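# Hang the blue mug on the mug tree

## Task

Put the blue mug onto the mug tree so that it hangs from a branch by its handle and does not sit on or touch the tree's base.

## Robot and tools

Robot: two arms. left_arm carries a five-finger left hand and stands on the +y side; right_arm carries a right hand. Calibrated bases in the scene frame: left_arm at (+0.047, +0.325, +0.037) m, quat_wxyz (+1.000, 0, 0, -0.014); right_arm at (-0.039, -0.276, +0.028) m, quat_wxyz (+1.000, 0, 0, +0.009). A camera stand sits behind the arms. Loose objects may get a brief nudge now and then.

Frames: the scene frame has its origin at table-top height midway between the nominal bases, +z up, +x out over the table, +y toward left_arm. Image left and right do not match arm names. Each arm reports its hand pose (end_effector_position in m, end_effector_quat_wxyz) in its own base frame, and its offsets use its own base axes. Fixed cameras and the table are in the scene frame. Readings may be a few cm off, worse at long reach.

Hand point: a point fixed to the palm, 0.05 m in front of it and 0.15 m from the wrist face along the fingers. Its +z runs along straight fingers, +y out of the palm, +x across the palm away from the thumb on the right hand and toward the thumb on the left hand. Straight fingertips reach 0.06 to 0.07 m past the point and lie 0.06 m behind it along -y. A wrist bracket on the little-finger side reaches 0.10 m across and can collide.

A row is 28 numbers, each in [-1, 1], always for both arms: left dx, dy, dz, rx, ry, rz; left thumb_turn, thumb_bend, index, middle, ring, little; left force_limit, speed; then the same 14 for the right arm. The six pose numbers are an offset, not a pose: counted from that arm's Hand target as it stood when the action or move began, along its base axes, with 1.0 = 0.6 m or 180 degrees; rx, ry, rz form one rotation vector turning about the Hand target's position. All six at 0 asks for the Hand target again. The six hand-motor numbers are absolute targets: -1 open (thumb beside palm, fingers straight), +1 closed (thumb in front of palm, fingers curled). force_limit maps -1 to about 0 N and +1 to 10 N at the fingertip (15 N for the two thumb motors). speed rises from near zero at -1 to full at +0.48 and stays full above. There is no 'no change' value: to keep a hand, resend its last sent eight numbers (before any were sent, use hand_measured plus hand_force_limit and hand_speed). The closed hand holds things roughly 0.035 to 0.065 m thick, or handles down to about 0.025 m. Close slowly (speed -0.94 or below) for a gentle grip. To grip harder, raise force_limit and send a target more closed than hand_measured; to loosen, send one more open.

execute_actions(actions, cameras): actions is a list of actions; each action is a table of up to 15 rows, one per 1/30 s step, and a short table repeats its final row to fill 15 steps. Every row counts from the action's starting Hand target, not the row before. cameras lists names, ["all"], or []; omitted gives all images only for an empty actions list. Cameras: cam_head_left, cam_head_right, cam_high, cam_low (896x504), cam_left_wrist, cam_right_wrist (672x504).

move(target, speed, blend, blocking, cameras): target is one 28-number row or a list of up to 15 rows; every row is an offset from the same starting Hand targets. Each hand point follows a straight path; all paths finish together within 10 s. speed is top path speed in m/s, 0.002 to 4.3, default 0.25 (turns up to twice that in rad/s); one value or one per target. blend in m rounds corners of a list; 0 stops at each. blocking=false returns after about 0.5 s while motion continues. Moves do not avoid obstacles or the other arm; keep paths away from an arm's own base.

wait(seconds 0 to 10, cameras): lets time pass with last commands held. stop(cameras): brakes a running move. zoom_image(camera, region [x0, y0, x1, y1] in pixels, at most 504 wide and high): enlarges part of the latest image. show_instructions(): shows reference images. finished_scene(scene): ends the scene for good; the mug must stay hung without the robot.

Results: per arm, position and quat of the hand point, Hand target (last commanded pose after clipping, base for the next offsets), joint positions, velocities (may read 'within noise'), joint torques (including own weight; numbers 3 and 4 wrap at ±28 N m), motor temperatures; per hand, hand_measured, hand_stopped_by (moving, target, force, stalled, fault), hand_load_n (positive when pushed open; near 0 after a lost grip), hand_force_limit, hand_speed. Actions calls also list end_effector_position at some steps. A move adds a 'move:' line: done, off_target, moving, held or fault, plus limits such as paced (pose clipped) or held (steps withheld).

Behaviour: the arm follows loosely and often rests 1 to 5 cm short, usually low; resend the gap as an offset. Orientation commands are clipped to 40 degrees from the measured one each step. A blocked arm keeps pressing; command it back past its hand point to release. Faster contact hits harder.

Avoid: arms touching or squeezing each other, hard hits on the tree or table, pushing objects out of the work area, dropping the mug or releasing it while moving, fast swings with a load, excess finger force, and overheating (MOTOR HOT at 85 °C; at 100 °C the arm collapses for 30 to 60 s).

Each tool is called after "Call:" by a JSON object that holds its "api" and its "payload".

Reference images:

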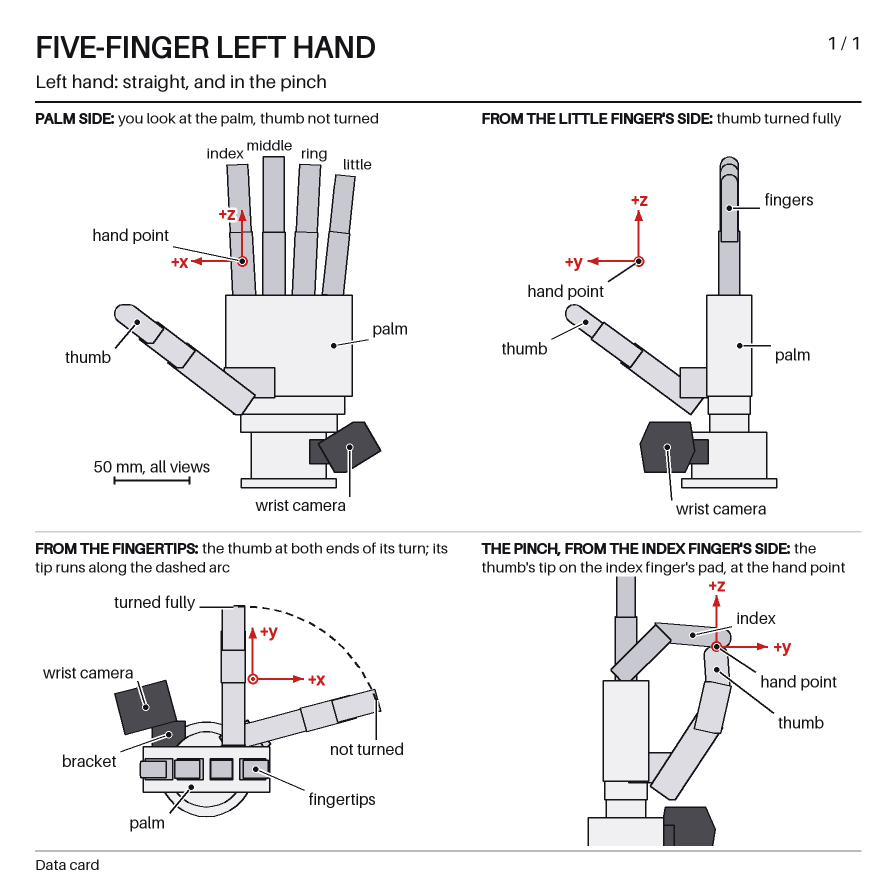

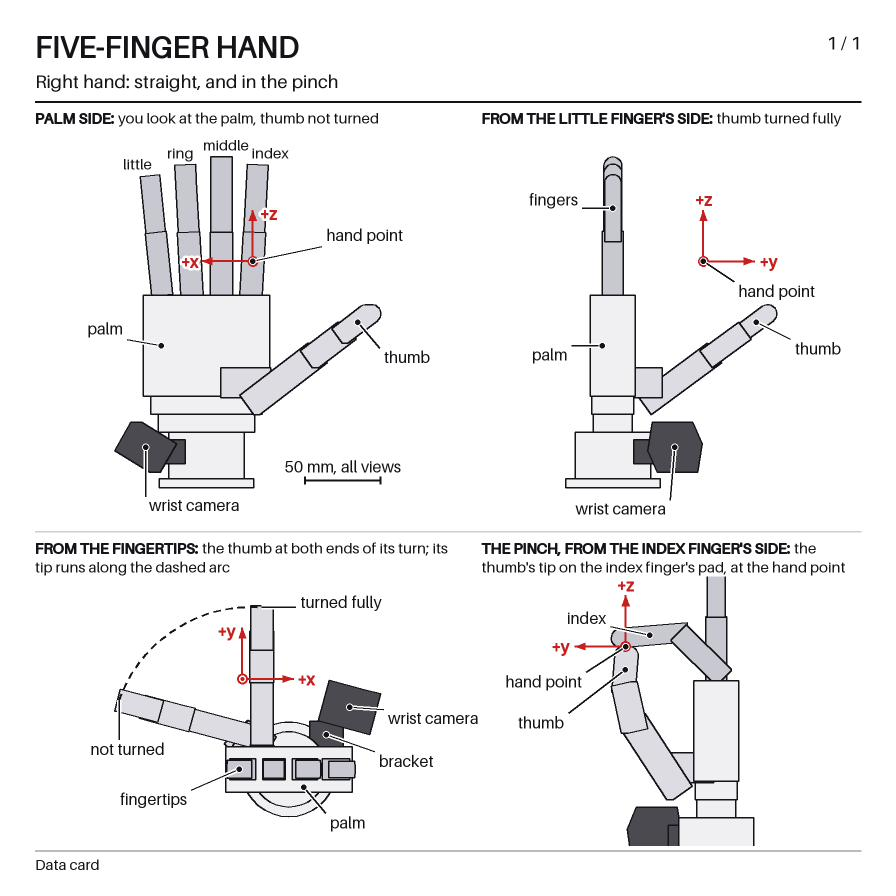

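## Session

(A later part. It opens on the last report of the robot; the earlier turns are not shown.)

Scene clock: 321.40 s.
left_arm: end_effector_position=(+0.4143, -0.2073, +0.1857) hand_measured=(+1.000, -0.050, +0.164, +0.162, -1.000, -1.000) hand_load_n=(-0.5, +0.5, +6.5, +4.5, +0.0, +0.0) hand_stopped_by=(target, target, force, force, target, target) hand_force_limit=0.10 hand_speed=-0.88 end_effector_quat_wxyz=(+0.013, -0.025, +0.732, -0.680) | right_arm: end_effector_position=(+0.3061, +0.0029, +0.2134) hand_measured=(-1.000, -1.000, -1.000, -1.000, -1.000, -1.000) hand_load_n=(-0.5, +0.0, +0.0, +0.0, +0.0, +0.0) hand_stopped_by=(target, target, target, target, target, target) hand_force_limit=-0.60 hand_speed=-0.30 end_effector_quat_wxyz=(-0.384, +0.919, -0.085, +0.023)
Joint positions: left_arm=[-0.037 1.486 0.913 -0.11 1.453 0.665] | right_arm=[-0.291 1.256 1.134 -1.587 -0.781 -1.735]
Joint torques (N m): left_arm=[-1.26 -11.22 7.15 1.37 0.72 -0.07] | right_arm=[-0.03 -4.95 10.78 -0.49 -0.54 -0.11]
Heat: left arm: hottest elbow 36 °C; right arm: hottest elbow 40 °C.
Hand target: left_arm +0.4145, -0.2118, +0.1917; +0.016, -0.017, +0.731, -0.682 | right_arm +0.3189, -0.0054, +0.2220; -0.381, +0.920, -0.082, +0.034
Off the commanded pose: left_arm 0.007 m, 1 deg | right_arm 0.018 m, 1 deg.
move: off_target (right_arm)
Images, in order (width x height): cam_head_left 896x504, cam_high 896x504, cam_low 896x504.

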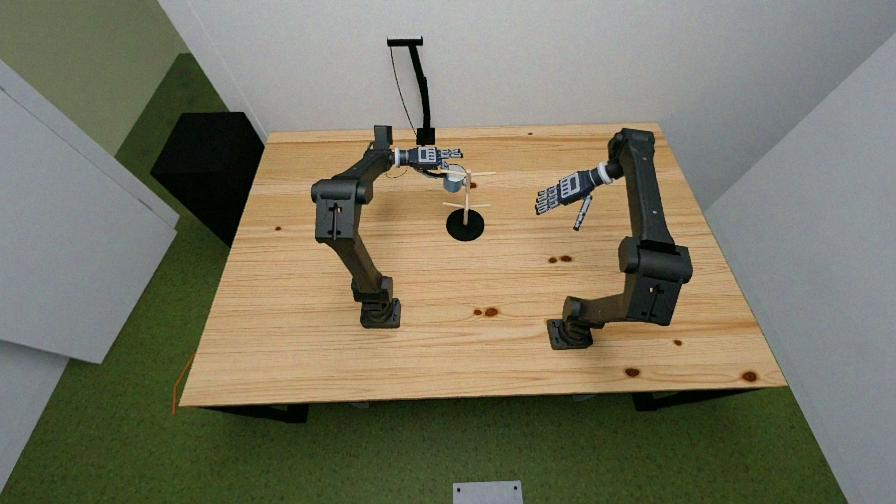

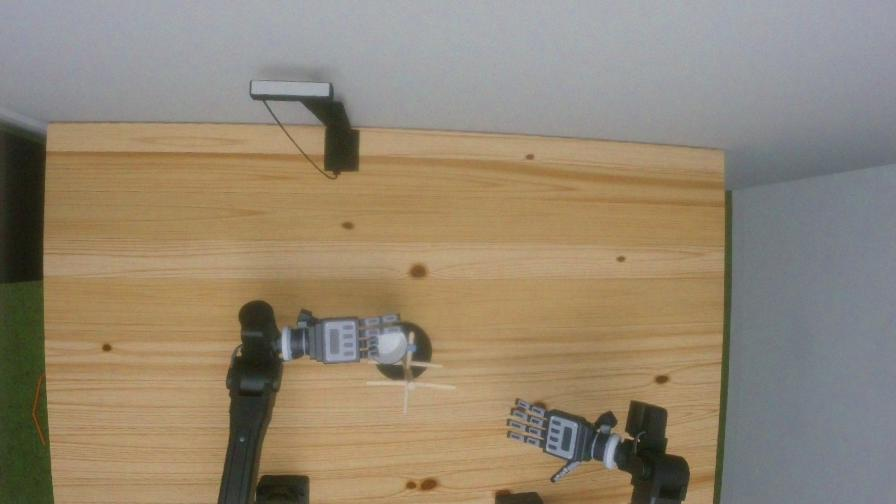

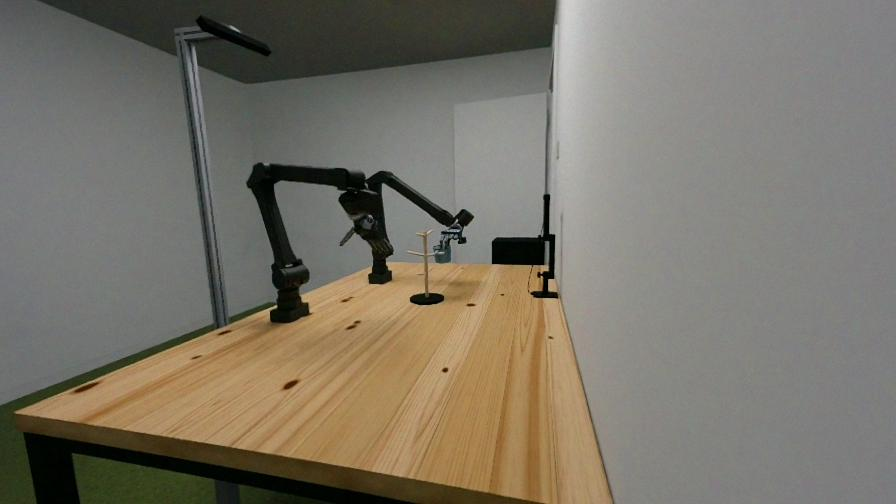

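Call:
{"api": "move", "payload": {"target": [0,0.0,-0.017,0,0,0,1.0,-0.05,0.65,0.65,-1,-1,0.1,-0.88,0,0,0,0,0,0,-1,-1,-1,-1,-1,-1,-0.6,-0.3], "speed": 0.03, "cameras": ["cam_low","cam_head_left","cam_left_wrist"]}}

Call:
{"api": "zoom_image", "payload": {"camera": "cam_low", "region": [400, 210, 480, 290]}}

Call:
{"api": "zoom_image", "payload": {"camera": "cam_left_wrist", "region": [200, 120, 460, 380]}}

Scene clock: 324.33 s.
left_arm: end_effector_position=(+0.4134, -0.2073, +0.1822) hand_measured=(+1.000, -0.050, +0.164, +0.162, -1.000, -1.000) hand_load_n=(-0.5, +0.0, +7.0, +4.5, +0.0, +0.0) hand_stopped_by=(target, target, force, force, target, target) hand_force_limit=0.10 hand_speed=-0.88 end_effector_quat_wxyz=(+0.019, -0.020, +0.732, -0.681) | right_arm: end_effector_position=(+0.3061, +0.0029, +0.2134) hand_measured=(-1.000, -1.000, -1.000, -1.000, -1.000, -1.000) hand_load_n=(+0.0, +0.0, +0.0, +0.0, +0.0, +0.5) hand_stopped_by=(target, target, target, target, target, target) hand_force_limit=-0.60 hand_speed=-0.30 end_effector_quat_wxyz=(-0.384, +0.919, -0.085, +0.023)
Joint positions: left_arm=[-0.037 1.486 0.9 -0.079 1.453 0.663] | right_arm=[-0.291 1.256 1.134 -1.587 -0.781 -1.735]
Joint torques (N m): left_arm=[-1.14 -9.93 7.06 1.28 0.7 -0.04] | right_arm=[-0.15 -4.78 10.73 -0.51 -0.53 -0.14]
Heat: left arm: hottest elbow 36 °C; right arm: hottest elbow 40 °C.
Hand target: left_arm +0.4145, -0.2118, +0.1816; +0.016, -0.017, +0.731, -0.682 | right_arm +0.3189, -0.0054, +0.2220; -0.381, +0.920, -0.082, +0.034
Off the commanded pose: left_arm 0.005 m, 1 deg | right_arm 0.018 m, 1 deg.
move: off_target (right_arm)
Images, in order (width x height): cam_head_left 896x504, cam_low 896x504, cam_left_wrist 672x504.

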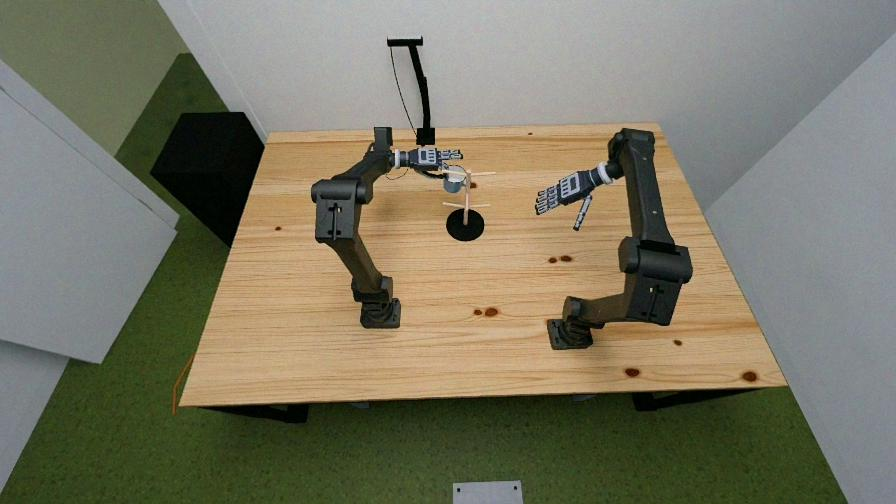

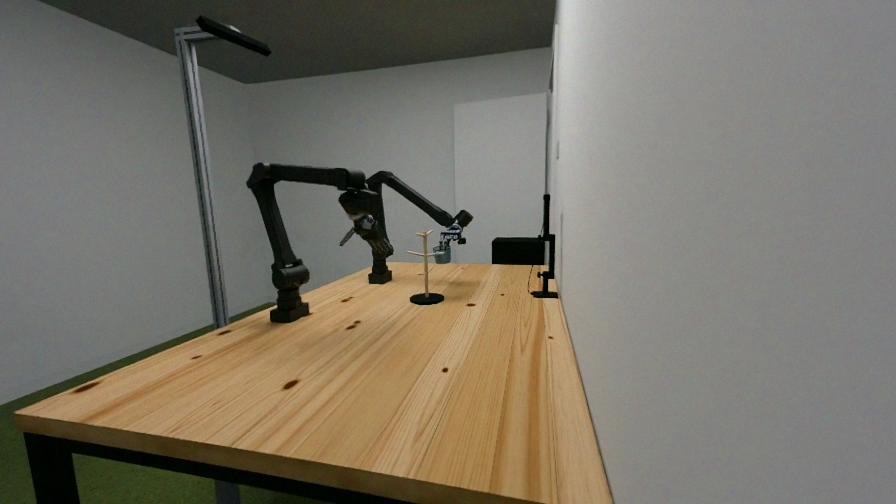

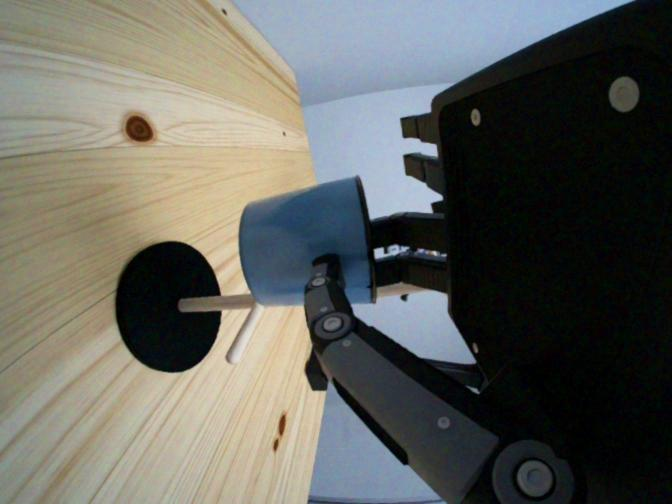

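Scaled by 6.300 from the camera's 896x504 image, which has a finer 1280x720 frame.

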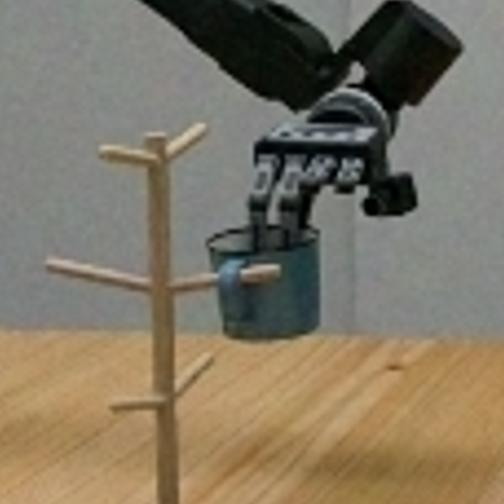

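Scaled by 1.938 from the camera's 672x504 image, which has a finer 960x720 frame.

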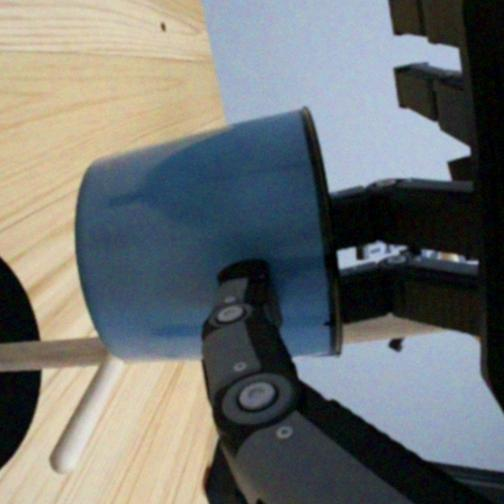

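Call:
{"api": "move", "payload": {"target": [0,0.0,-0.02,0,0,0,1.0,-0.05,0.65,0.65,-1,-1,0.1,-0.88,0,0,0,0,0,0,-1,-1,-1,-1,-1,-1,-0.6,-0.3], "speed": 0.03, "cameras": ["cam_low","cam_head_left","cam_left_wrist"]}}

Call:
{"api": "zoom_image", "payload": {"camera": "cam_low", "region": [400, 210, 480, 290]}}

Call:
{"api": "zoom_image", "payload": {"camera": "cam_head_left", "region": [430, 130, 500, 200]}}

Scene clock: 326.13 s.
left_arm: end_effector_position=(+0.4136, -0.2075, +0.1749) hand_measured=(+1.000, -0.050, +0.164, +0.162, -1.000, -1.000) hand_load_n=(-1.0, +2.0, +5.5, +6.5, +0.0, +0.0) hand_stopped_by=(target, target, force, force, target, target) hand_force_limit=0.10 hand_speed=-0.88 end_effector_quat_wxyz=(+0.022, -0.017, +0.732, -0.681) | right_arm: end_effector_position=(+0.3061, +0.0029, +0.2134) hand_measured=(-1.000, -1.000, -1.000, -1.000, -1.000, -1.000) hand_load_n=(-0.5, +0.0, -0.5, +0.0, +0.0, +0.0) hand_stopped_by=(target, target, target, target, target, target) hand_force_limit=-0.60 hand_speed=-0.30 end_effector_quat_wxyz=(-0.384, +0.919, -0.085, +0.023)
Joint positions: left_arm=[-0.037 1.497 0.887 -0.044 1.453 0.661] | right_arm=[-0.291 1.256 1.134 -1.587 -0.781 -1.735]
Joint torques (N m): left_arm=[-1.2 -9.41 6.82 1.43 0.69 -0.04] | right_arm=[-0.03 -4.42 10.88 -0.57 -0.52 -0.1]
Heat: left arm: hottest elbow 36 °C; right arm: hottest elbow 40 °C.
Hand target: left_arm +0.4145, -0.2117, +0.1696; +0.016, -0.017, +0.731, -0.682 | right_arm +0.3189, -0.0054, +0.2220; -0.381, +0.920, -0.082, +0.034
Off the commanded pose: left_arm 0.007 m, 1 deg | right_arm 0.018 m, 1 deg.
move: off_target (right_arm)
Images, in order (width x height): cam_head_left 896x504, cam_low 896x504, cam_left_wrist 672x504.

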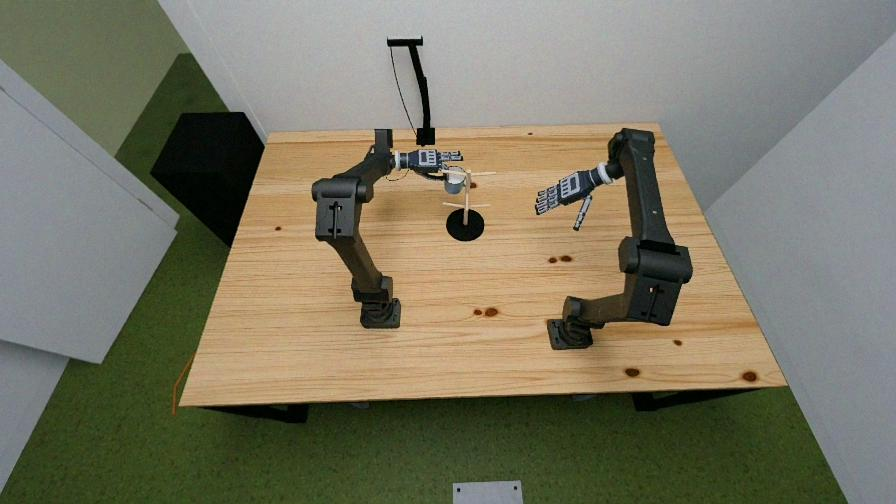

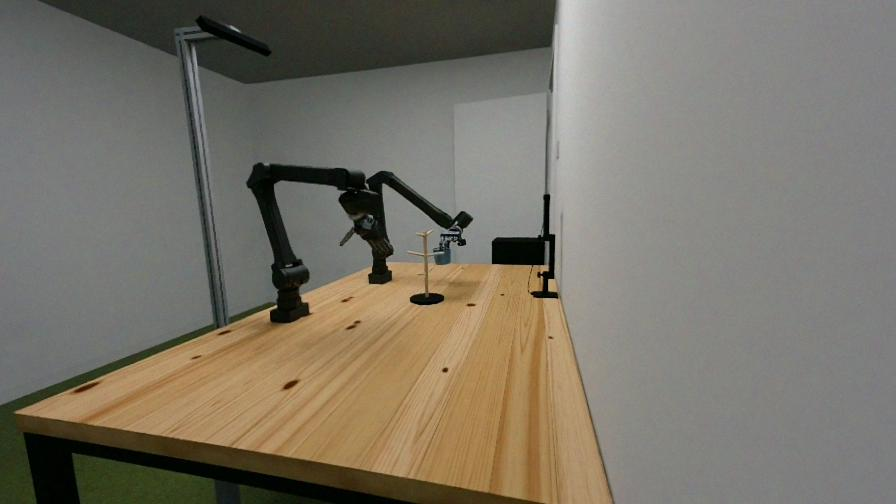

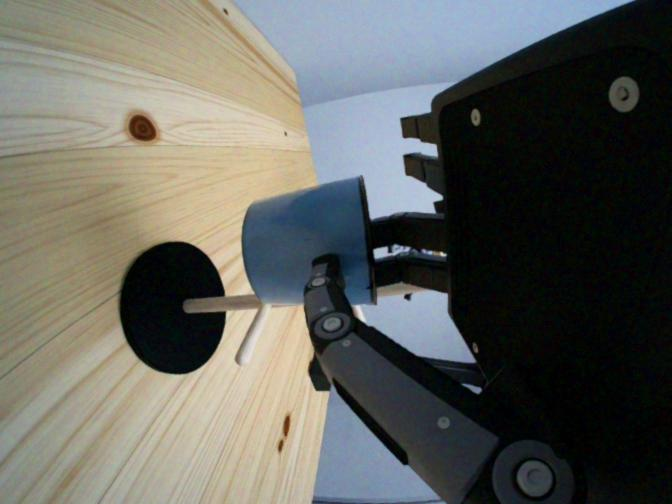

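Scaled by 6.300 from the camera's 896x504 image, which has a finer 1280x720 frame.

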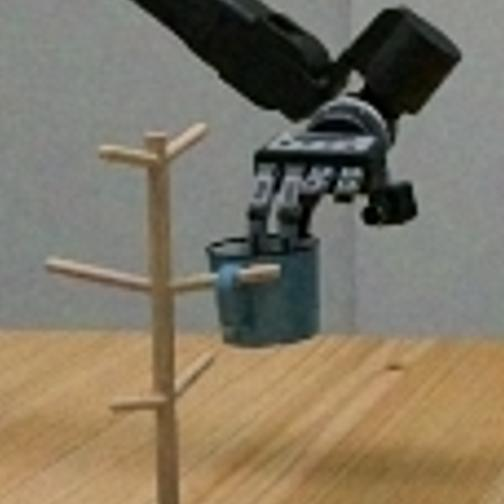

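Scaled by 7.200 from the camera's 896x504 image, which has a finer 1280x720 frame.

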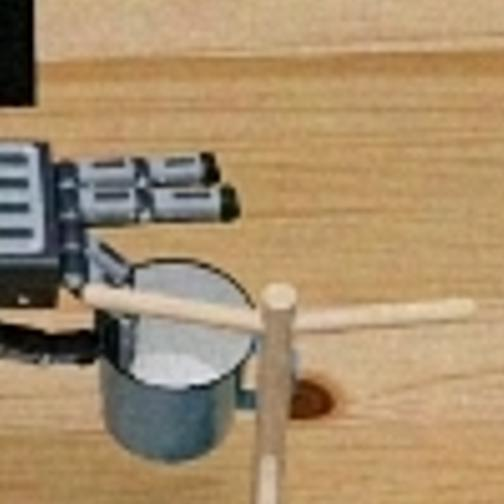

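Call:
{"api": "move", "payload": {"target": [0,0.0,-0.02,0,0,0,1.0,-0.05,0.65,0.65,-1,-1,0.1,-0.88,0,0,0,0,0,0,-1,-1,-1,-1,-1,-1,-0.6,-0.3], "speed": 0.03, "cameras": ["cam_low","cam_head_left","cam_left_wrist"]}}

Call:
{"api": "zoom_image", "payload": {"camera": "cam_low", "region": [400, 210, 480, 290]}}

Call:
{"api": "zoom_image", "payload": {"camera": "cam_head_left", "region": [430, 130, 500, 200]}}

Scene clock: 328.47 s.
left_arm: end_effector_position=(+0.4135, -0.2084, +0.1655) hand_measured=(+1.000, -0.052, +0.164, +0.162, -1.000, -1.000) hand_load_n=(-0.5, +6.0, +7.5, +9.0, +0.0, +0.0) hand_stopped_by=(target, target, force, force, target, target) hand_force_limit=0.10 hand_speed=-0.88 end_effector_quat_wxyz=(+0.023, -0.014, +0.731, -0.682) | right_arm: end_effector_position=(+0.3061, +0.0029, +0.2134) hand_measured=(-1.000, -1.000, -1.000, -1.000, -1.000, -1.000) hand_load_n=(+0.0, +0.0, +0.0, +0.0, +0.0, +0.0) hand_stopped_by=(target, target, target, target, target, target) hand_force_limit=-0.60 hand_speed=-0.30 end_effector_quat_wxyz=(-0.384, +0.919, -0.085, +0.023)
Joint positions: left_arm=[-0.039 1.515 0.875 -0.007 1.456 0.658] | right_arm=[-0.291 1.256 1.134 -1.587 -0.781 -1.735]
Joint torques (N m): left_arm=[-1.03 -9.11 6.48 1.26 0.59 0] | right_arm=[-0.32 -4.95 10.81 -0.51 -0.51 -0.15]
Heat: left arm: hottest elbow 35 °C; right arm: hottest elbow 40 °C.
Hand target: left_arm +0.4143, -0.2119, +0.1576; +0.016, -0.016, +0.731, -0.682 | right_arm +0.3189, -0.0054, +0.2220; -0.381, +0.920, -0.082, +0.034
Off the commanded pose: left_arm 0.009 m, 1 deg | right_arm 0.018 m, 1 deg.
move: off_target (right_arm)
Images, in order (width x height): cam_head_left 896x504, cam_low 896x504, cam_left_wrist 672x504.

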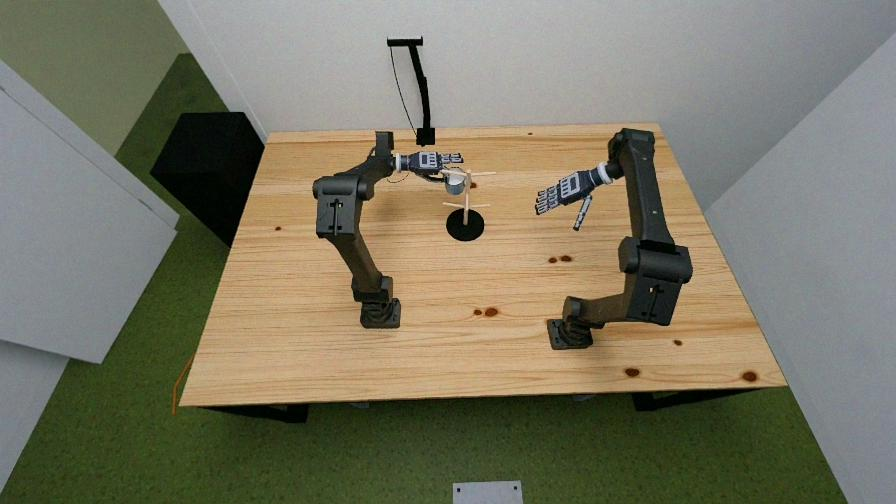

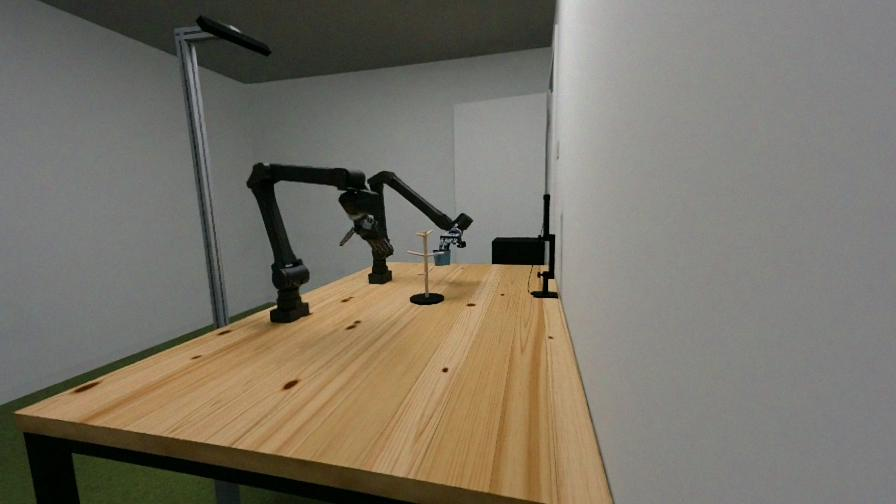

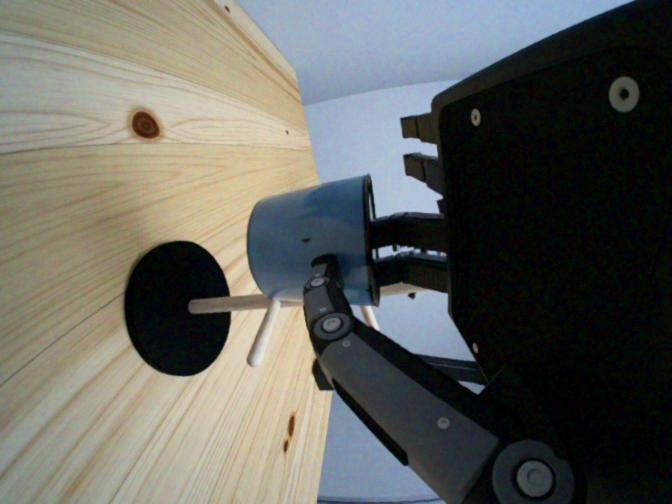

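Scaled by 6.300 from the camera's 896x504 image, which has a finer 1280x720 frame.

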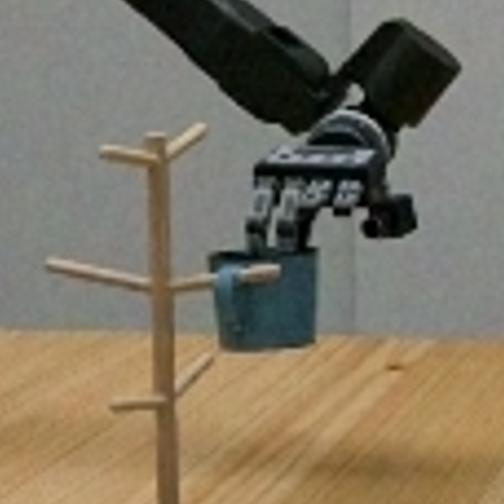

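Scaled by 7.200 from the camera's 896x504 image, which has a finer 1280x720 frame.

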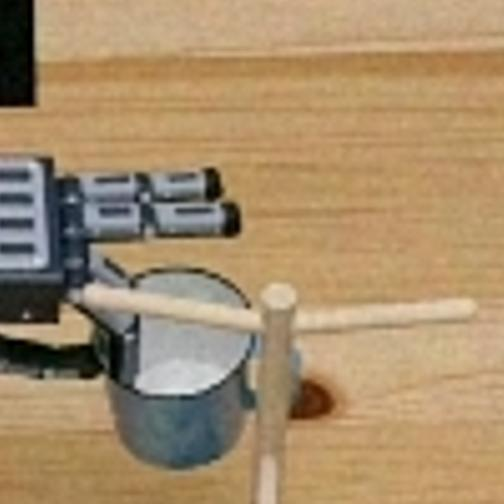

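Call:
{"api": "move", "payload": {"target": [0,0.0,0.0,0,0,0,1.0,-0.05,0.145,0.143,-1,-1,0.1,-0.9,0,0,0,0,0,0,-1,-1,-1,-1,-1,-1,-0.6,-0.3], "speed": 0.03, "cameras": ["cam_low","cam_head_left","cam_left_wrist"]}}

Call:
{"api": "zoom_image", "payload": {"camera": "cam_low", "region": [400, 210, 480, 290]}}

Call:
{"api": "zoom_image", "payload": {"camera": "cam_left_wrist", "region": [200, 120, 460, 380]}}

Scene clock: 330.00 s.
left_arm: end_effector_position=(+0.4139, -0.2084, +0.1646) hand_measured=(+1.000, -0.052, +0.144, +0.142, -1.000, -1.000) hand_load_n=(-0.5, +4.0, +1.5, +3.5, +0.0, +0.0) hand_stopped_by=(target, target, target, target, target, target) hand_force_limit=0.10 hand_speed=-0.90 end_effector_quat_wxyz=(+0.022, -0.015, +0.731, -0.682) | right_arm: end_effector_position=(+0.3061, +0.0029, +0.2134) hand_measured=(-1.000, -1.000, -1.000, -1.000, -1.000, -1.000) hand_load_n=(+0.0, +0.0, +0.0, +0.0, +0.0, +0.0) hand_stopped_by=(target, target, target, target, target, target) hand_force_limit=-0.60 hand_speed=-0.30 end_effector_quat_wxyz=(-0.384, +0.919, -0.085, +0.023)
Joint positions: left_arm=[-0.039 1.518 0.875 -0.004 1.456 0.657] | right_arm=[-0.291 1.256 1.134 -1.587 -0.781 -1.735]
Joint torques (N m): left_arm=[-1.08 -9.35 6.48 1.48 0.58 -0.04] | right_arm=[0.03 -4.84 10.7 -0.54 -0.52 -0.14]
Heat: left arm: hottest elbow 35 °C; right arm: hottest elbow 40 °C.
Hand target: left_arm +0.4144, -0.2119, +0.1576; +0.016, -0.016, +0.731, -0.682 | right_arm +0.3189, -0.0054, +0.2220; -0.381, +0.920, -0.082, +0.034
Off the commanded pose: left_arm 0.008 m, 1 deg | right_arm 0.018 m, 1 deg.
move: off_target (right_arm)
Images, in order (width x height): cam_head_left 896x504, cam_low 896x504, cam_left_wrist 672x504.

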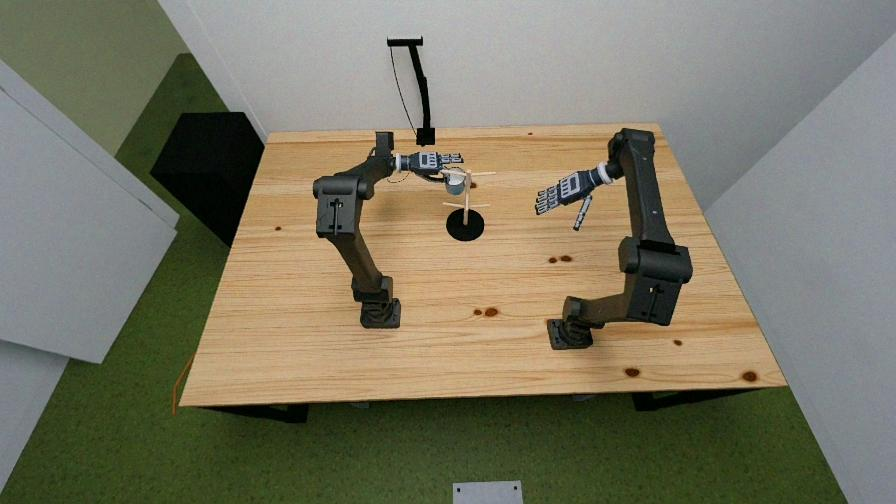

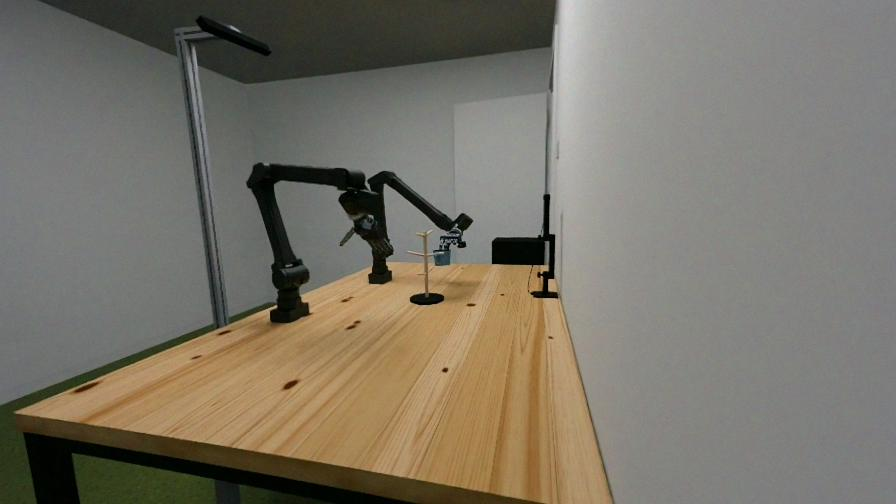

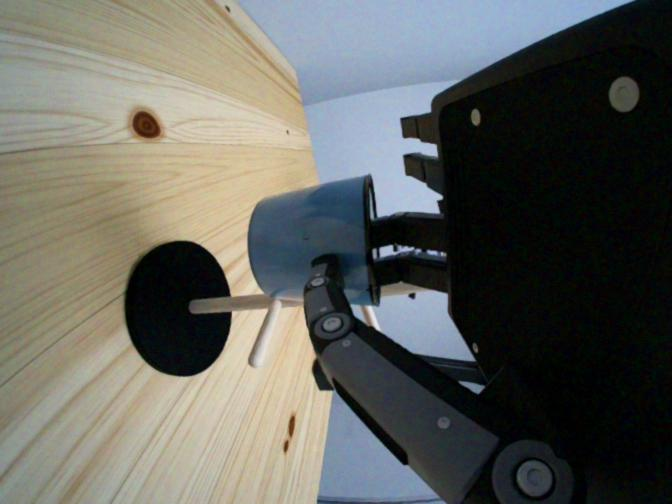

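Scaled by 6.300 from the camera's 896x504 image, which has a finer 1280x720 frame.

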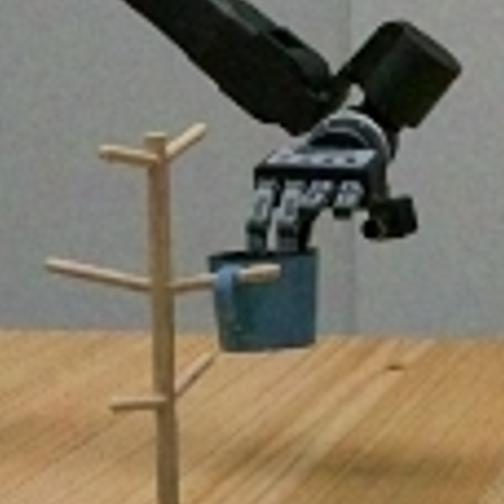

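Scaled by 1.938 from the camera's 672x504 image, which has a finer 960x720 frame.

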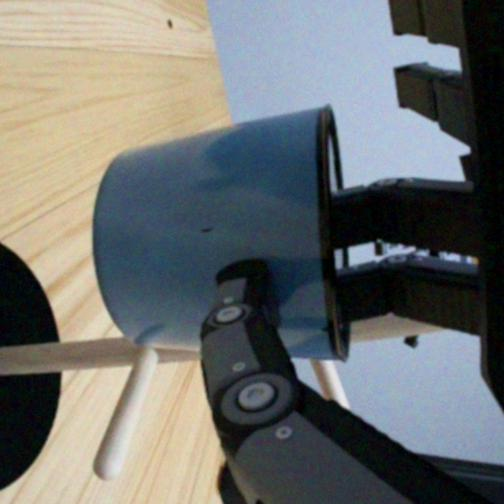

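Call:
{"api": "move", "payload": {"target": [0,0.0,-0.025,0,0,0,1.0,-0.05,0.12,0.115,-1,-1,0.1,-0.9,0,0,0,0,0,0,-1,-1,-1,-1,-1,-1,-0.6,-0.3], "speed": 0.03, "cameras": ["cam_low","cam_head_left","cam_left_wrist"]}}

Call:
{"api": "zoom_image", "payload": {"camera": "cam_low", "region": [400, 210, 480, 290]}}

Call:
{"api": "zoom_image", "payload": {"camera": "cam_left_wrist", "region": [200, 120, 460, 380]}}

Scene clock: 332.33 s.
left_arm: end_effector_position=(+0.4132, -0.2088, +0.1508) hand_measured=(+1.000, -0.052, +0.120, +0.114, -1.000, -1.000) hand_load_n=(+0.5, +5.5, +1.5, +5.0, +0.0, -0.5) hand_stopped_by=(target, target, target, target, target, target) hand_force_limit=0.10 hand_speed=-0.90 end_effector_quat_wxyz=(+0.021, -0.014, +0.731, -0.682) | right_arm: end_effector_position=(+0.3061, +0.0029, +0.2134) hand_measured=(-1.000, -1.000, -1.000, -1.000, -1.000, -1.000) hand_load_n=(+0.0, -0.5, +0.0, +0.0, -0.5, +0.0) hand_stopped_by=(target, target, target, target, target, target) hand_force_limit=-0.60 hand_speed=-0.30 end_effector_quat_wxyz=(-0.384, +0.919, -0.085, +0.023)
Joint positions: left_arm=[-0.04 1.543 0.858 0.038 1.457 0.656] | right_arm=[-0.291 1.256 1.134 -1.587 -0.781 -1.735]
Joint torques (N m): left_arm=[-0.97 -9.23 6.37 1.36 0.54 0.01] | right_arm=[-0.32 -4.84 10.86 -0.42 -0.54 -0.16]
Heat: left arm: hottest elbow 35 °C; right arm: hottest elbow 40 °C.
Hand target: left_arm +0.4144, -0.2118, +0.1426; +0.016, -0.017, +0.731, -0.682 | right_arm +0.3189, -0.0054, +0.2220; -0.381, +0.920, -0.082, +0.034
Off the commanded pose: left_arm 0.009 m, 1 deg | right_arm 0.018 m, 1 deg.
move: off_target (right_arm)
Images, in order (width x height): cam_head_left 896x504, cam_low 896x504, cam_left_wrist 672x504.

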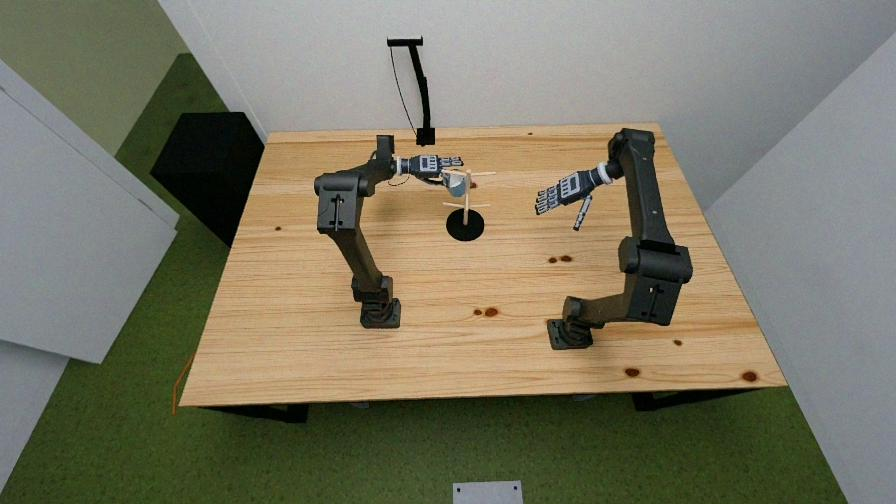

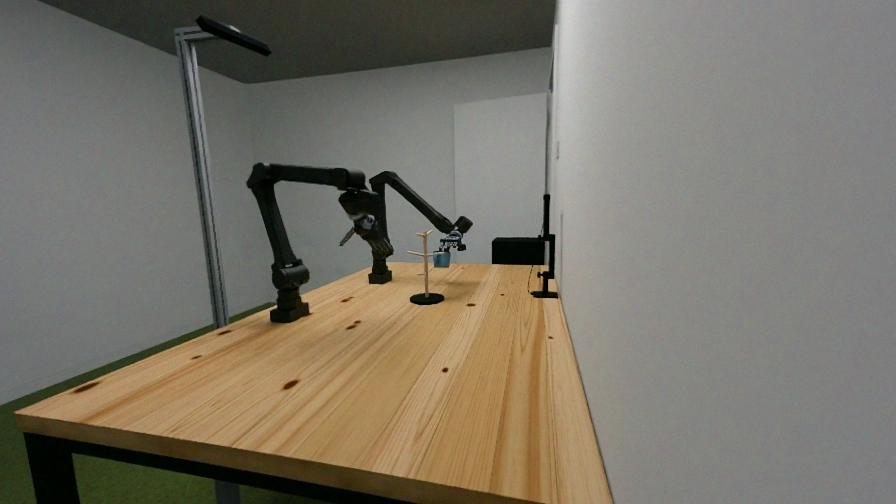

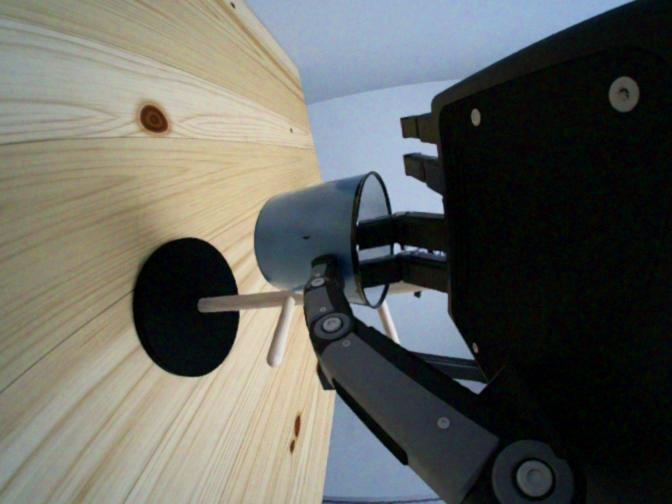

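Scaled by 6.300 from the camera's 896x504 image, which has a finer 1280x720 frame.

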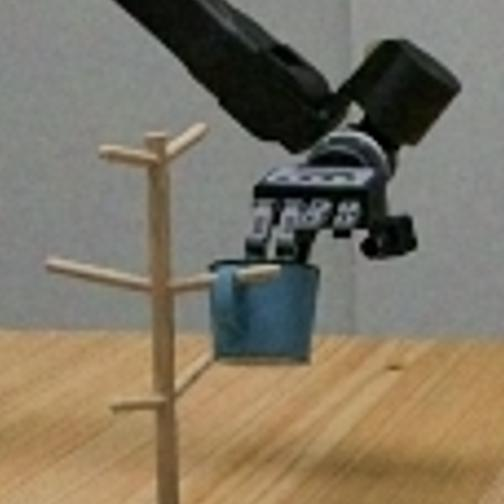

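Scaled by 1.938 from the camera's 672x504 image, which has a finer 960x720 frame.

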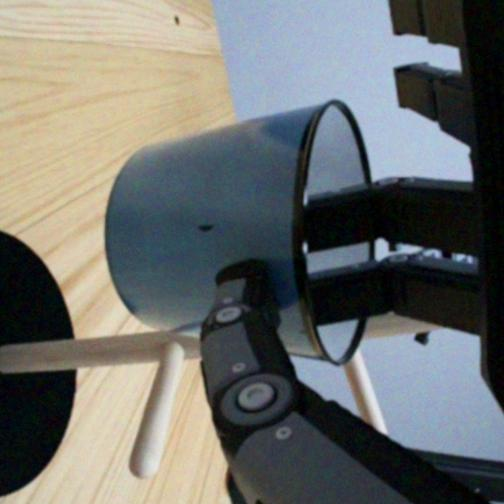

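Call:
{"api": "move", "payload": {"target": [0,-0.003,-0.025,0,0,0,1.0,-0.08,0.08,0.07,-1,-1,0.1,-0.9,0,0,0,0,0,0,-1,-1,-1,-1,-1,-1,-0.6,-0.3], "speed": 0.03, "cameras": ["cam_low","cam_head_left","cam_left_wrist"]}}

Call:
{"api": "zoom_image", "payload": {"camera": "cam_low", "region": [400, 210, 480, 290]}}

Call:
{"api": "zoom_image", "payload": {"camera": "cam_left_wrist", "region": [200, 120, 460, 380]}}

Scene clock: 334.30 s.
left_arm: end_effector_position=(+0.4134, -0.2109, +0.1374) hand_measured=(+1.000, -0.082, +0.080, +0.070, -1.000, -1.000) hand_load_n=(+0.0, +5.0, +0.5, +4.5, -0.5, +0.0) hand_stopped_by=(target, target, target, target, target, target) hand_force_limit=0.10 hand_speed=-0.90 end_effector_quat_wxyz=(+0.022, -0.012, +0.730, -0.683) | right_arm: end_effector_position=(+0.3061, +0.0029, +0.2134) hand_measured=(-1.000, -1.000, -1.000, -1.000, -1.000, -1.000) hand_load_n=(+0.0, +0.0, +0.0, +0.0, +0.0, +0.0) hand_stopped_by=(target, target, target, target, target, target) hand_force_limit=-0.60 hand_speed=-0.30 end_effector_quat_wxyz=(-0.384, +0.919, -0.085, +0.023)
Joint positions: left_arm=[-0.045 1.571 0.841 0.103 1.456 0.64] | right_arm=[-0.291 1.256 1.134 -1.587 -0.781 -1.735]
Joint torques (N m): left_arm=[-0.85 -9.29 6.05 1.35 0.43 -0.01] | right_arm=[-0.5 -4.78 10.77 -0.53 -0.51 -0.12]
Heat: left arm: hottest elbow 35 °C; right arm: hottest elbow 40 °C.
Hand target: left_arm +0.4144, -0.2136, +0.1276; +0.016, -0.017, +0.731, -0.682 | right_arm +0.3189, -0.0054, +0.2220; -0.381, +0.920, -0.082, +0.034
Off the commanded pose: left_arm 0.010 m, 1 deg | right_arm 0.018 m, 1 deg.
move: off_target (right_arm)
Images, in order (width x height): cam_head_left 896x504, cam_low 896x504, cam_left_wrist 672x504.

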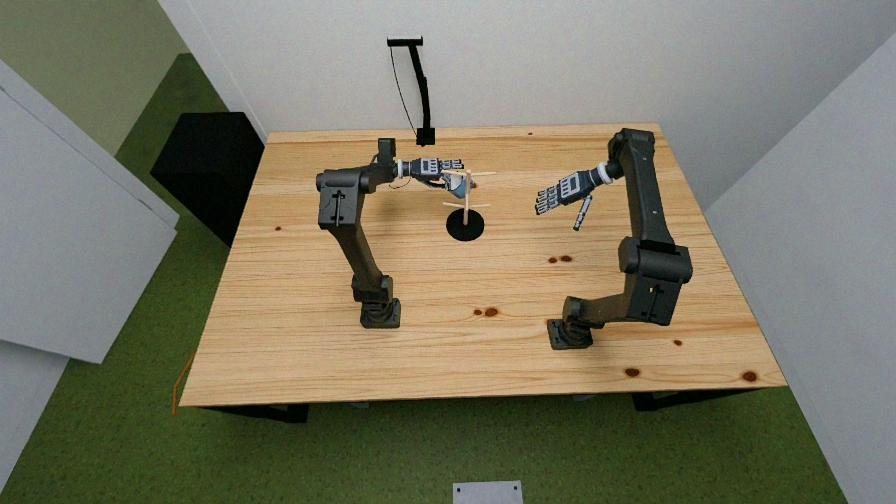

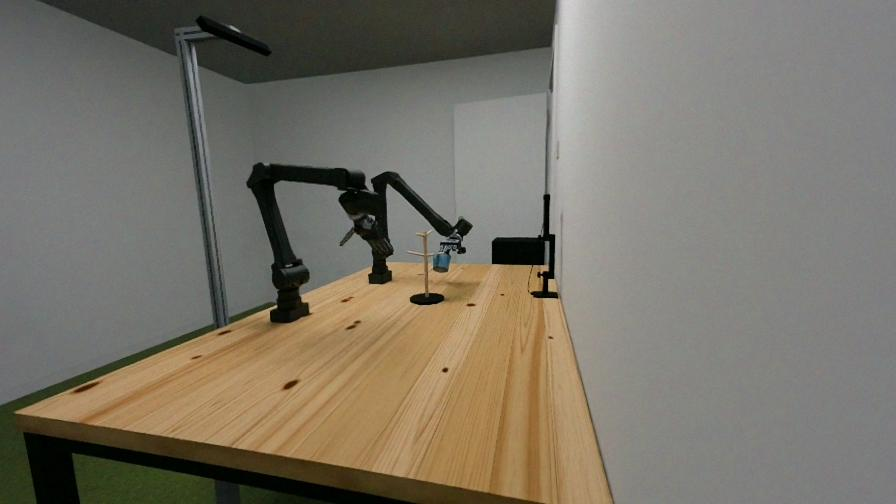

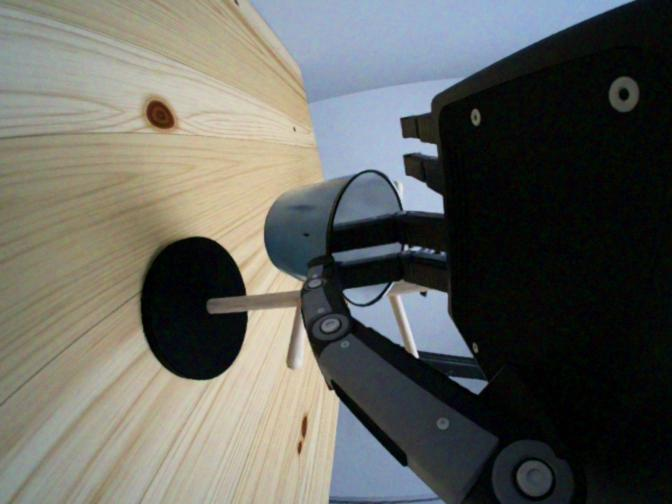

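Scaled by 6.300 from the camera's 896x504 image, which has a finer 1280x720 frame.

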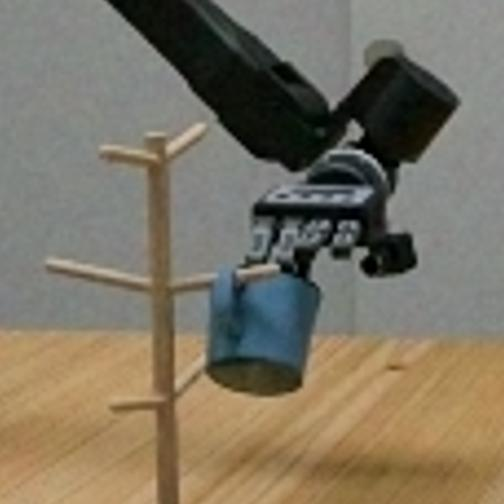

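Scaled by 1.938 from the camera's 672x504 image, which has a finer 960x720 frame.

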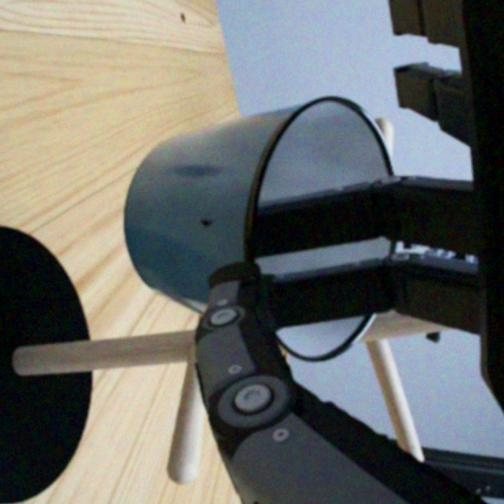

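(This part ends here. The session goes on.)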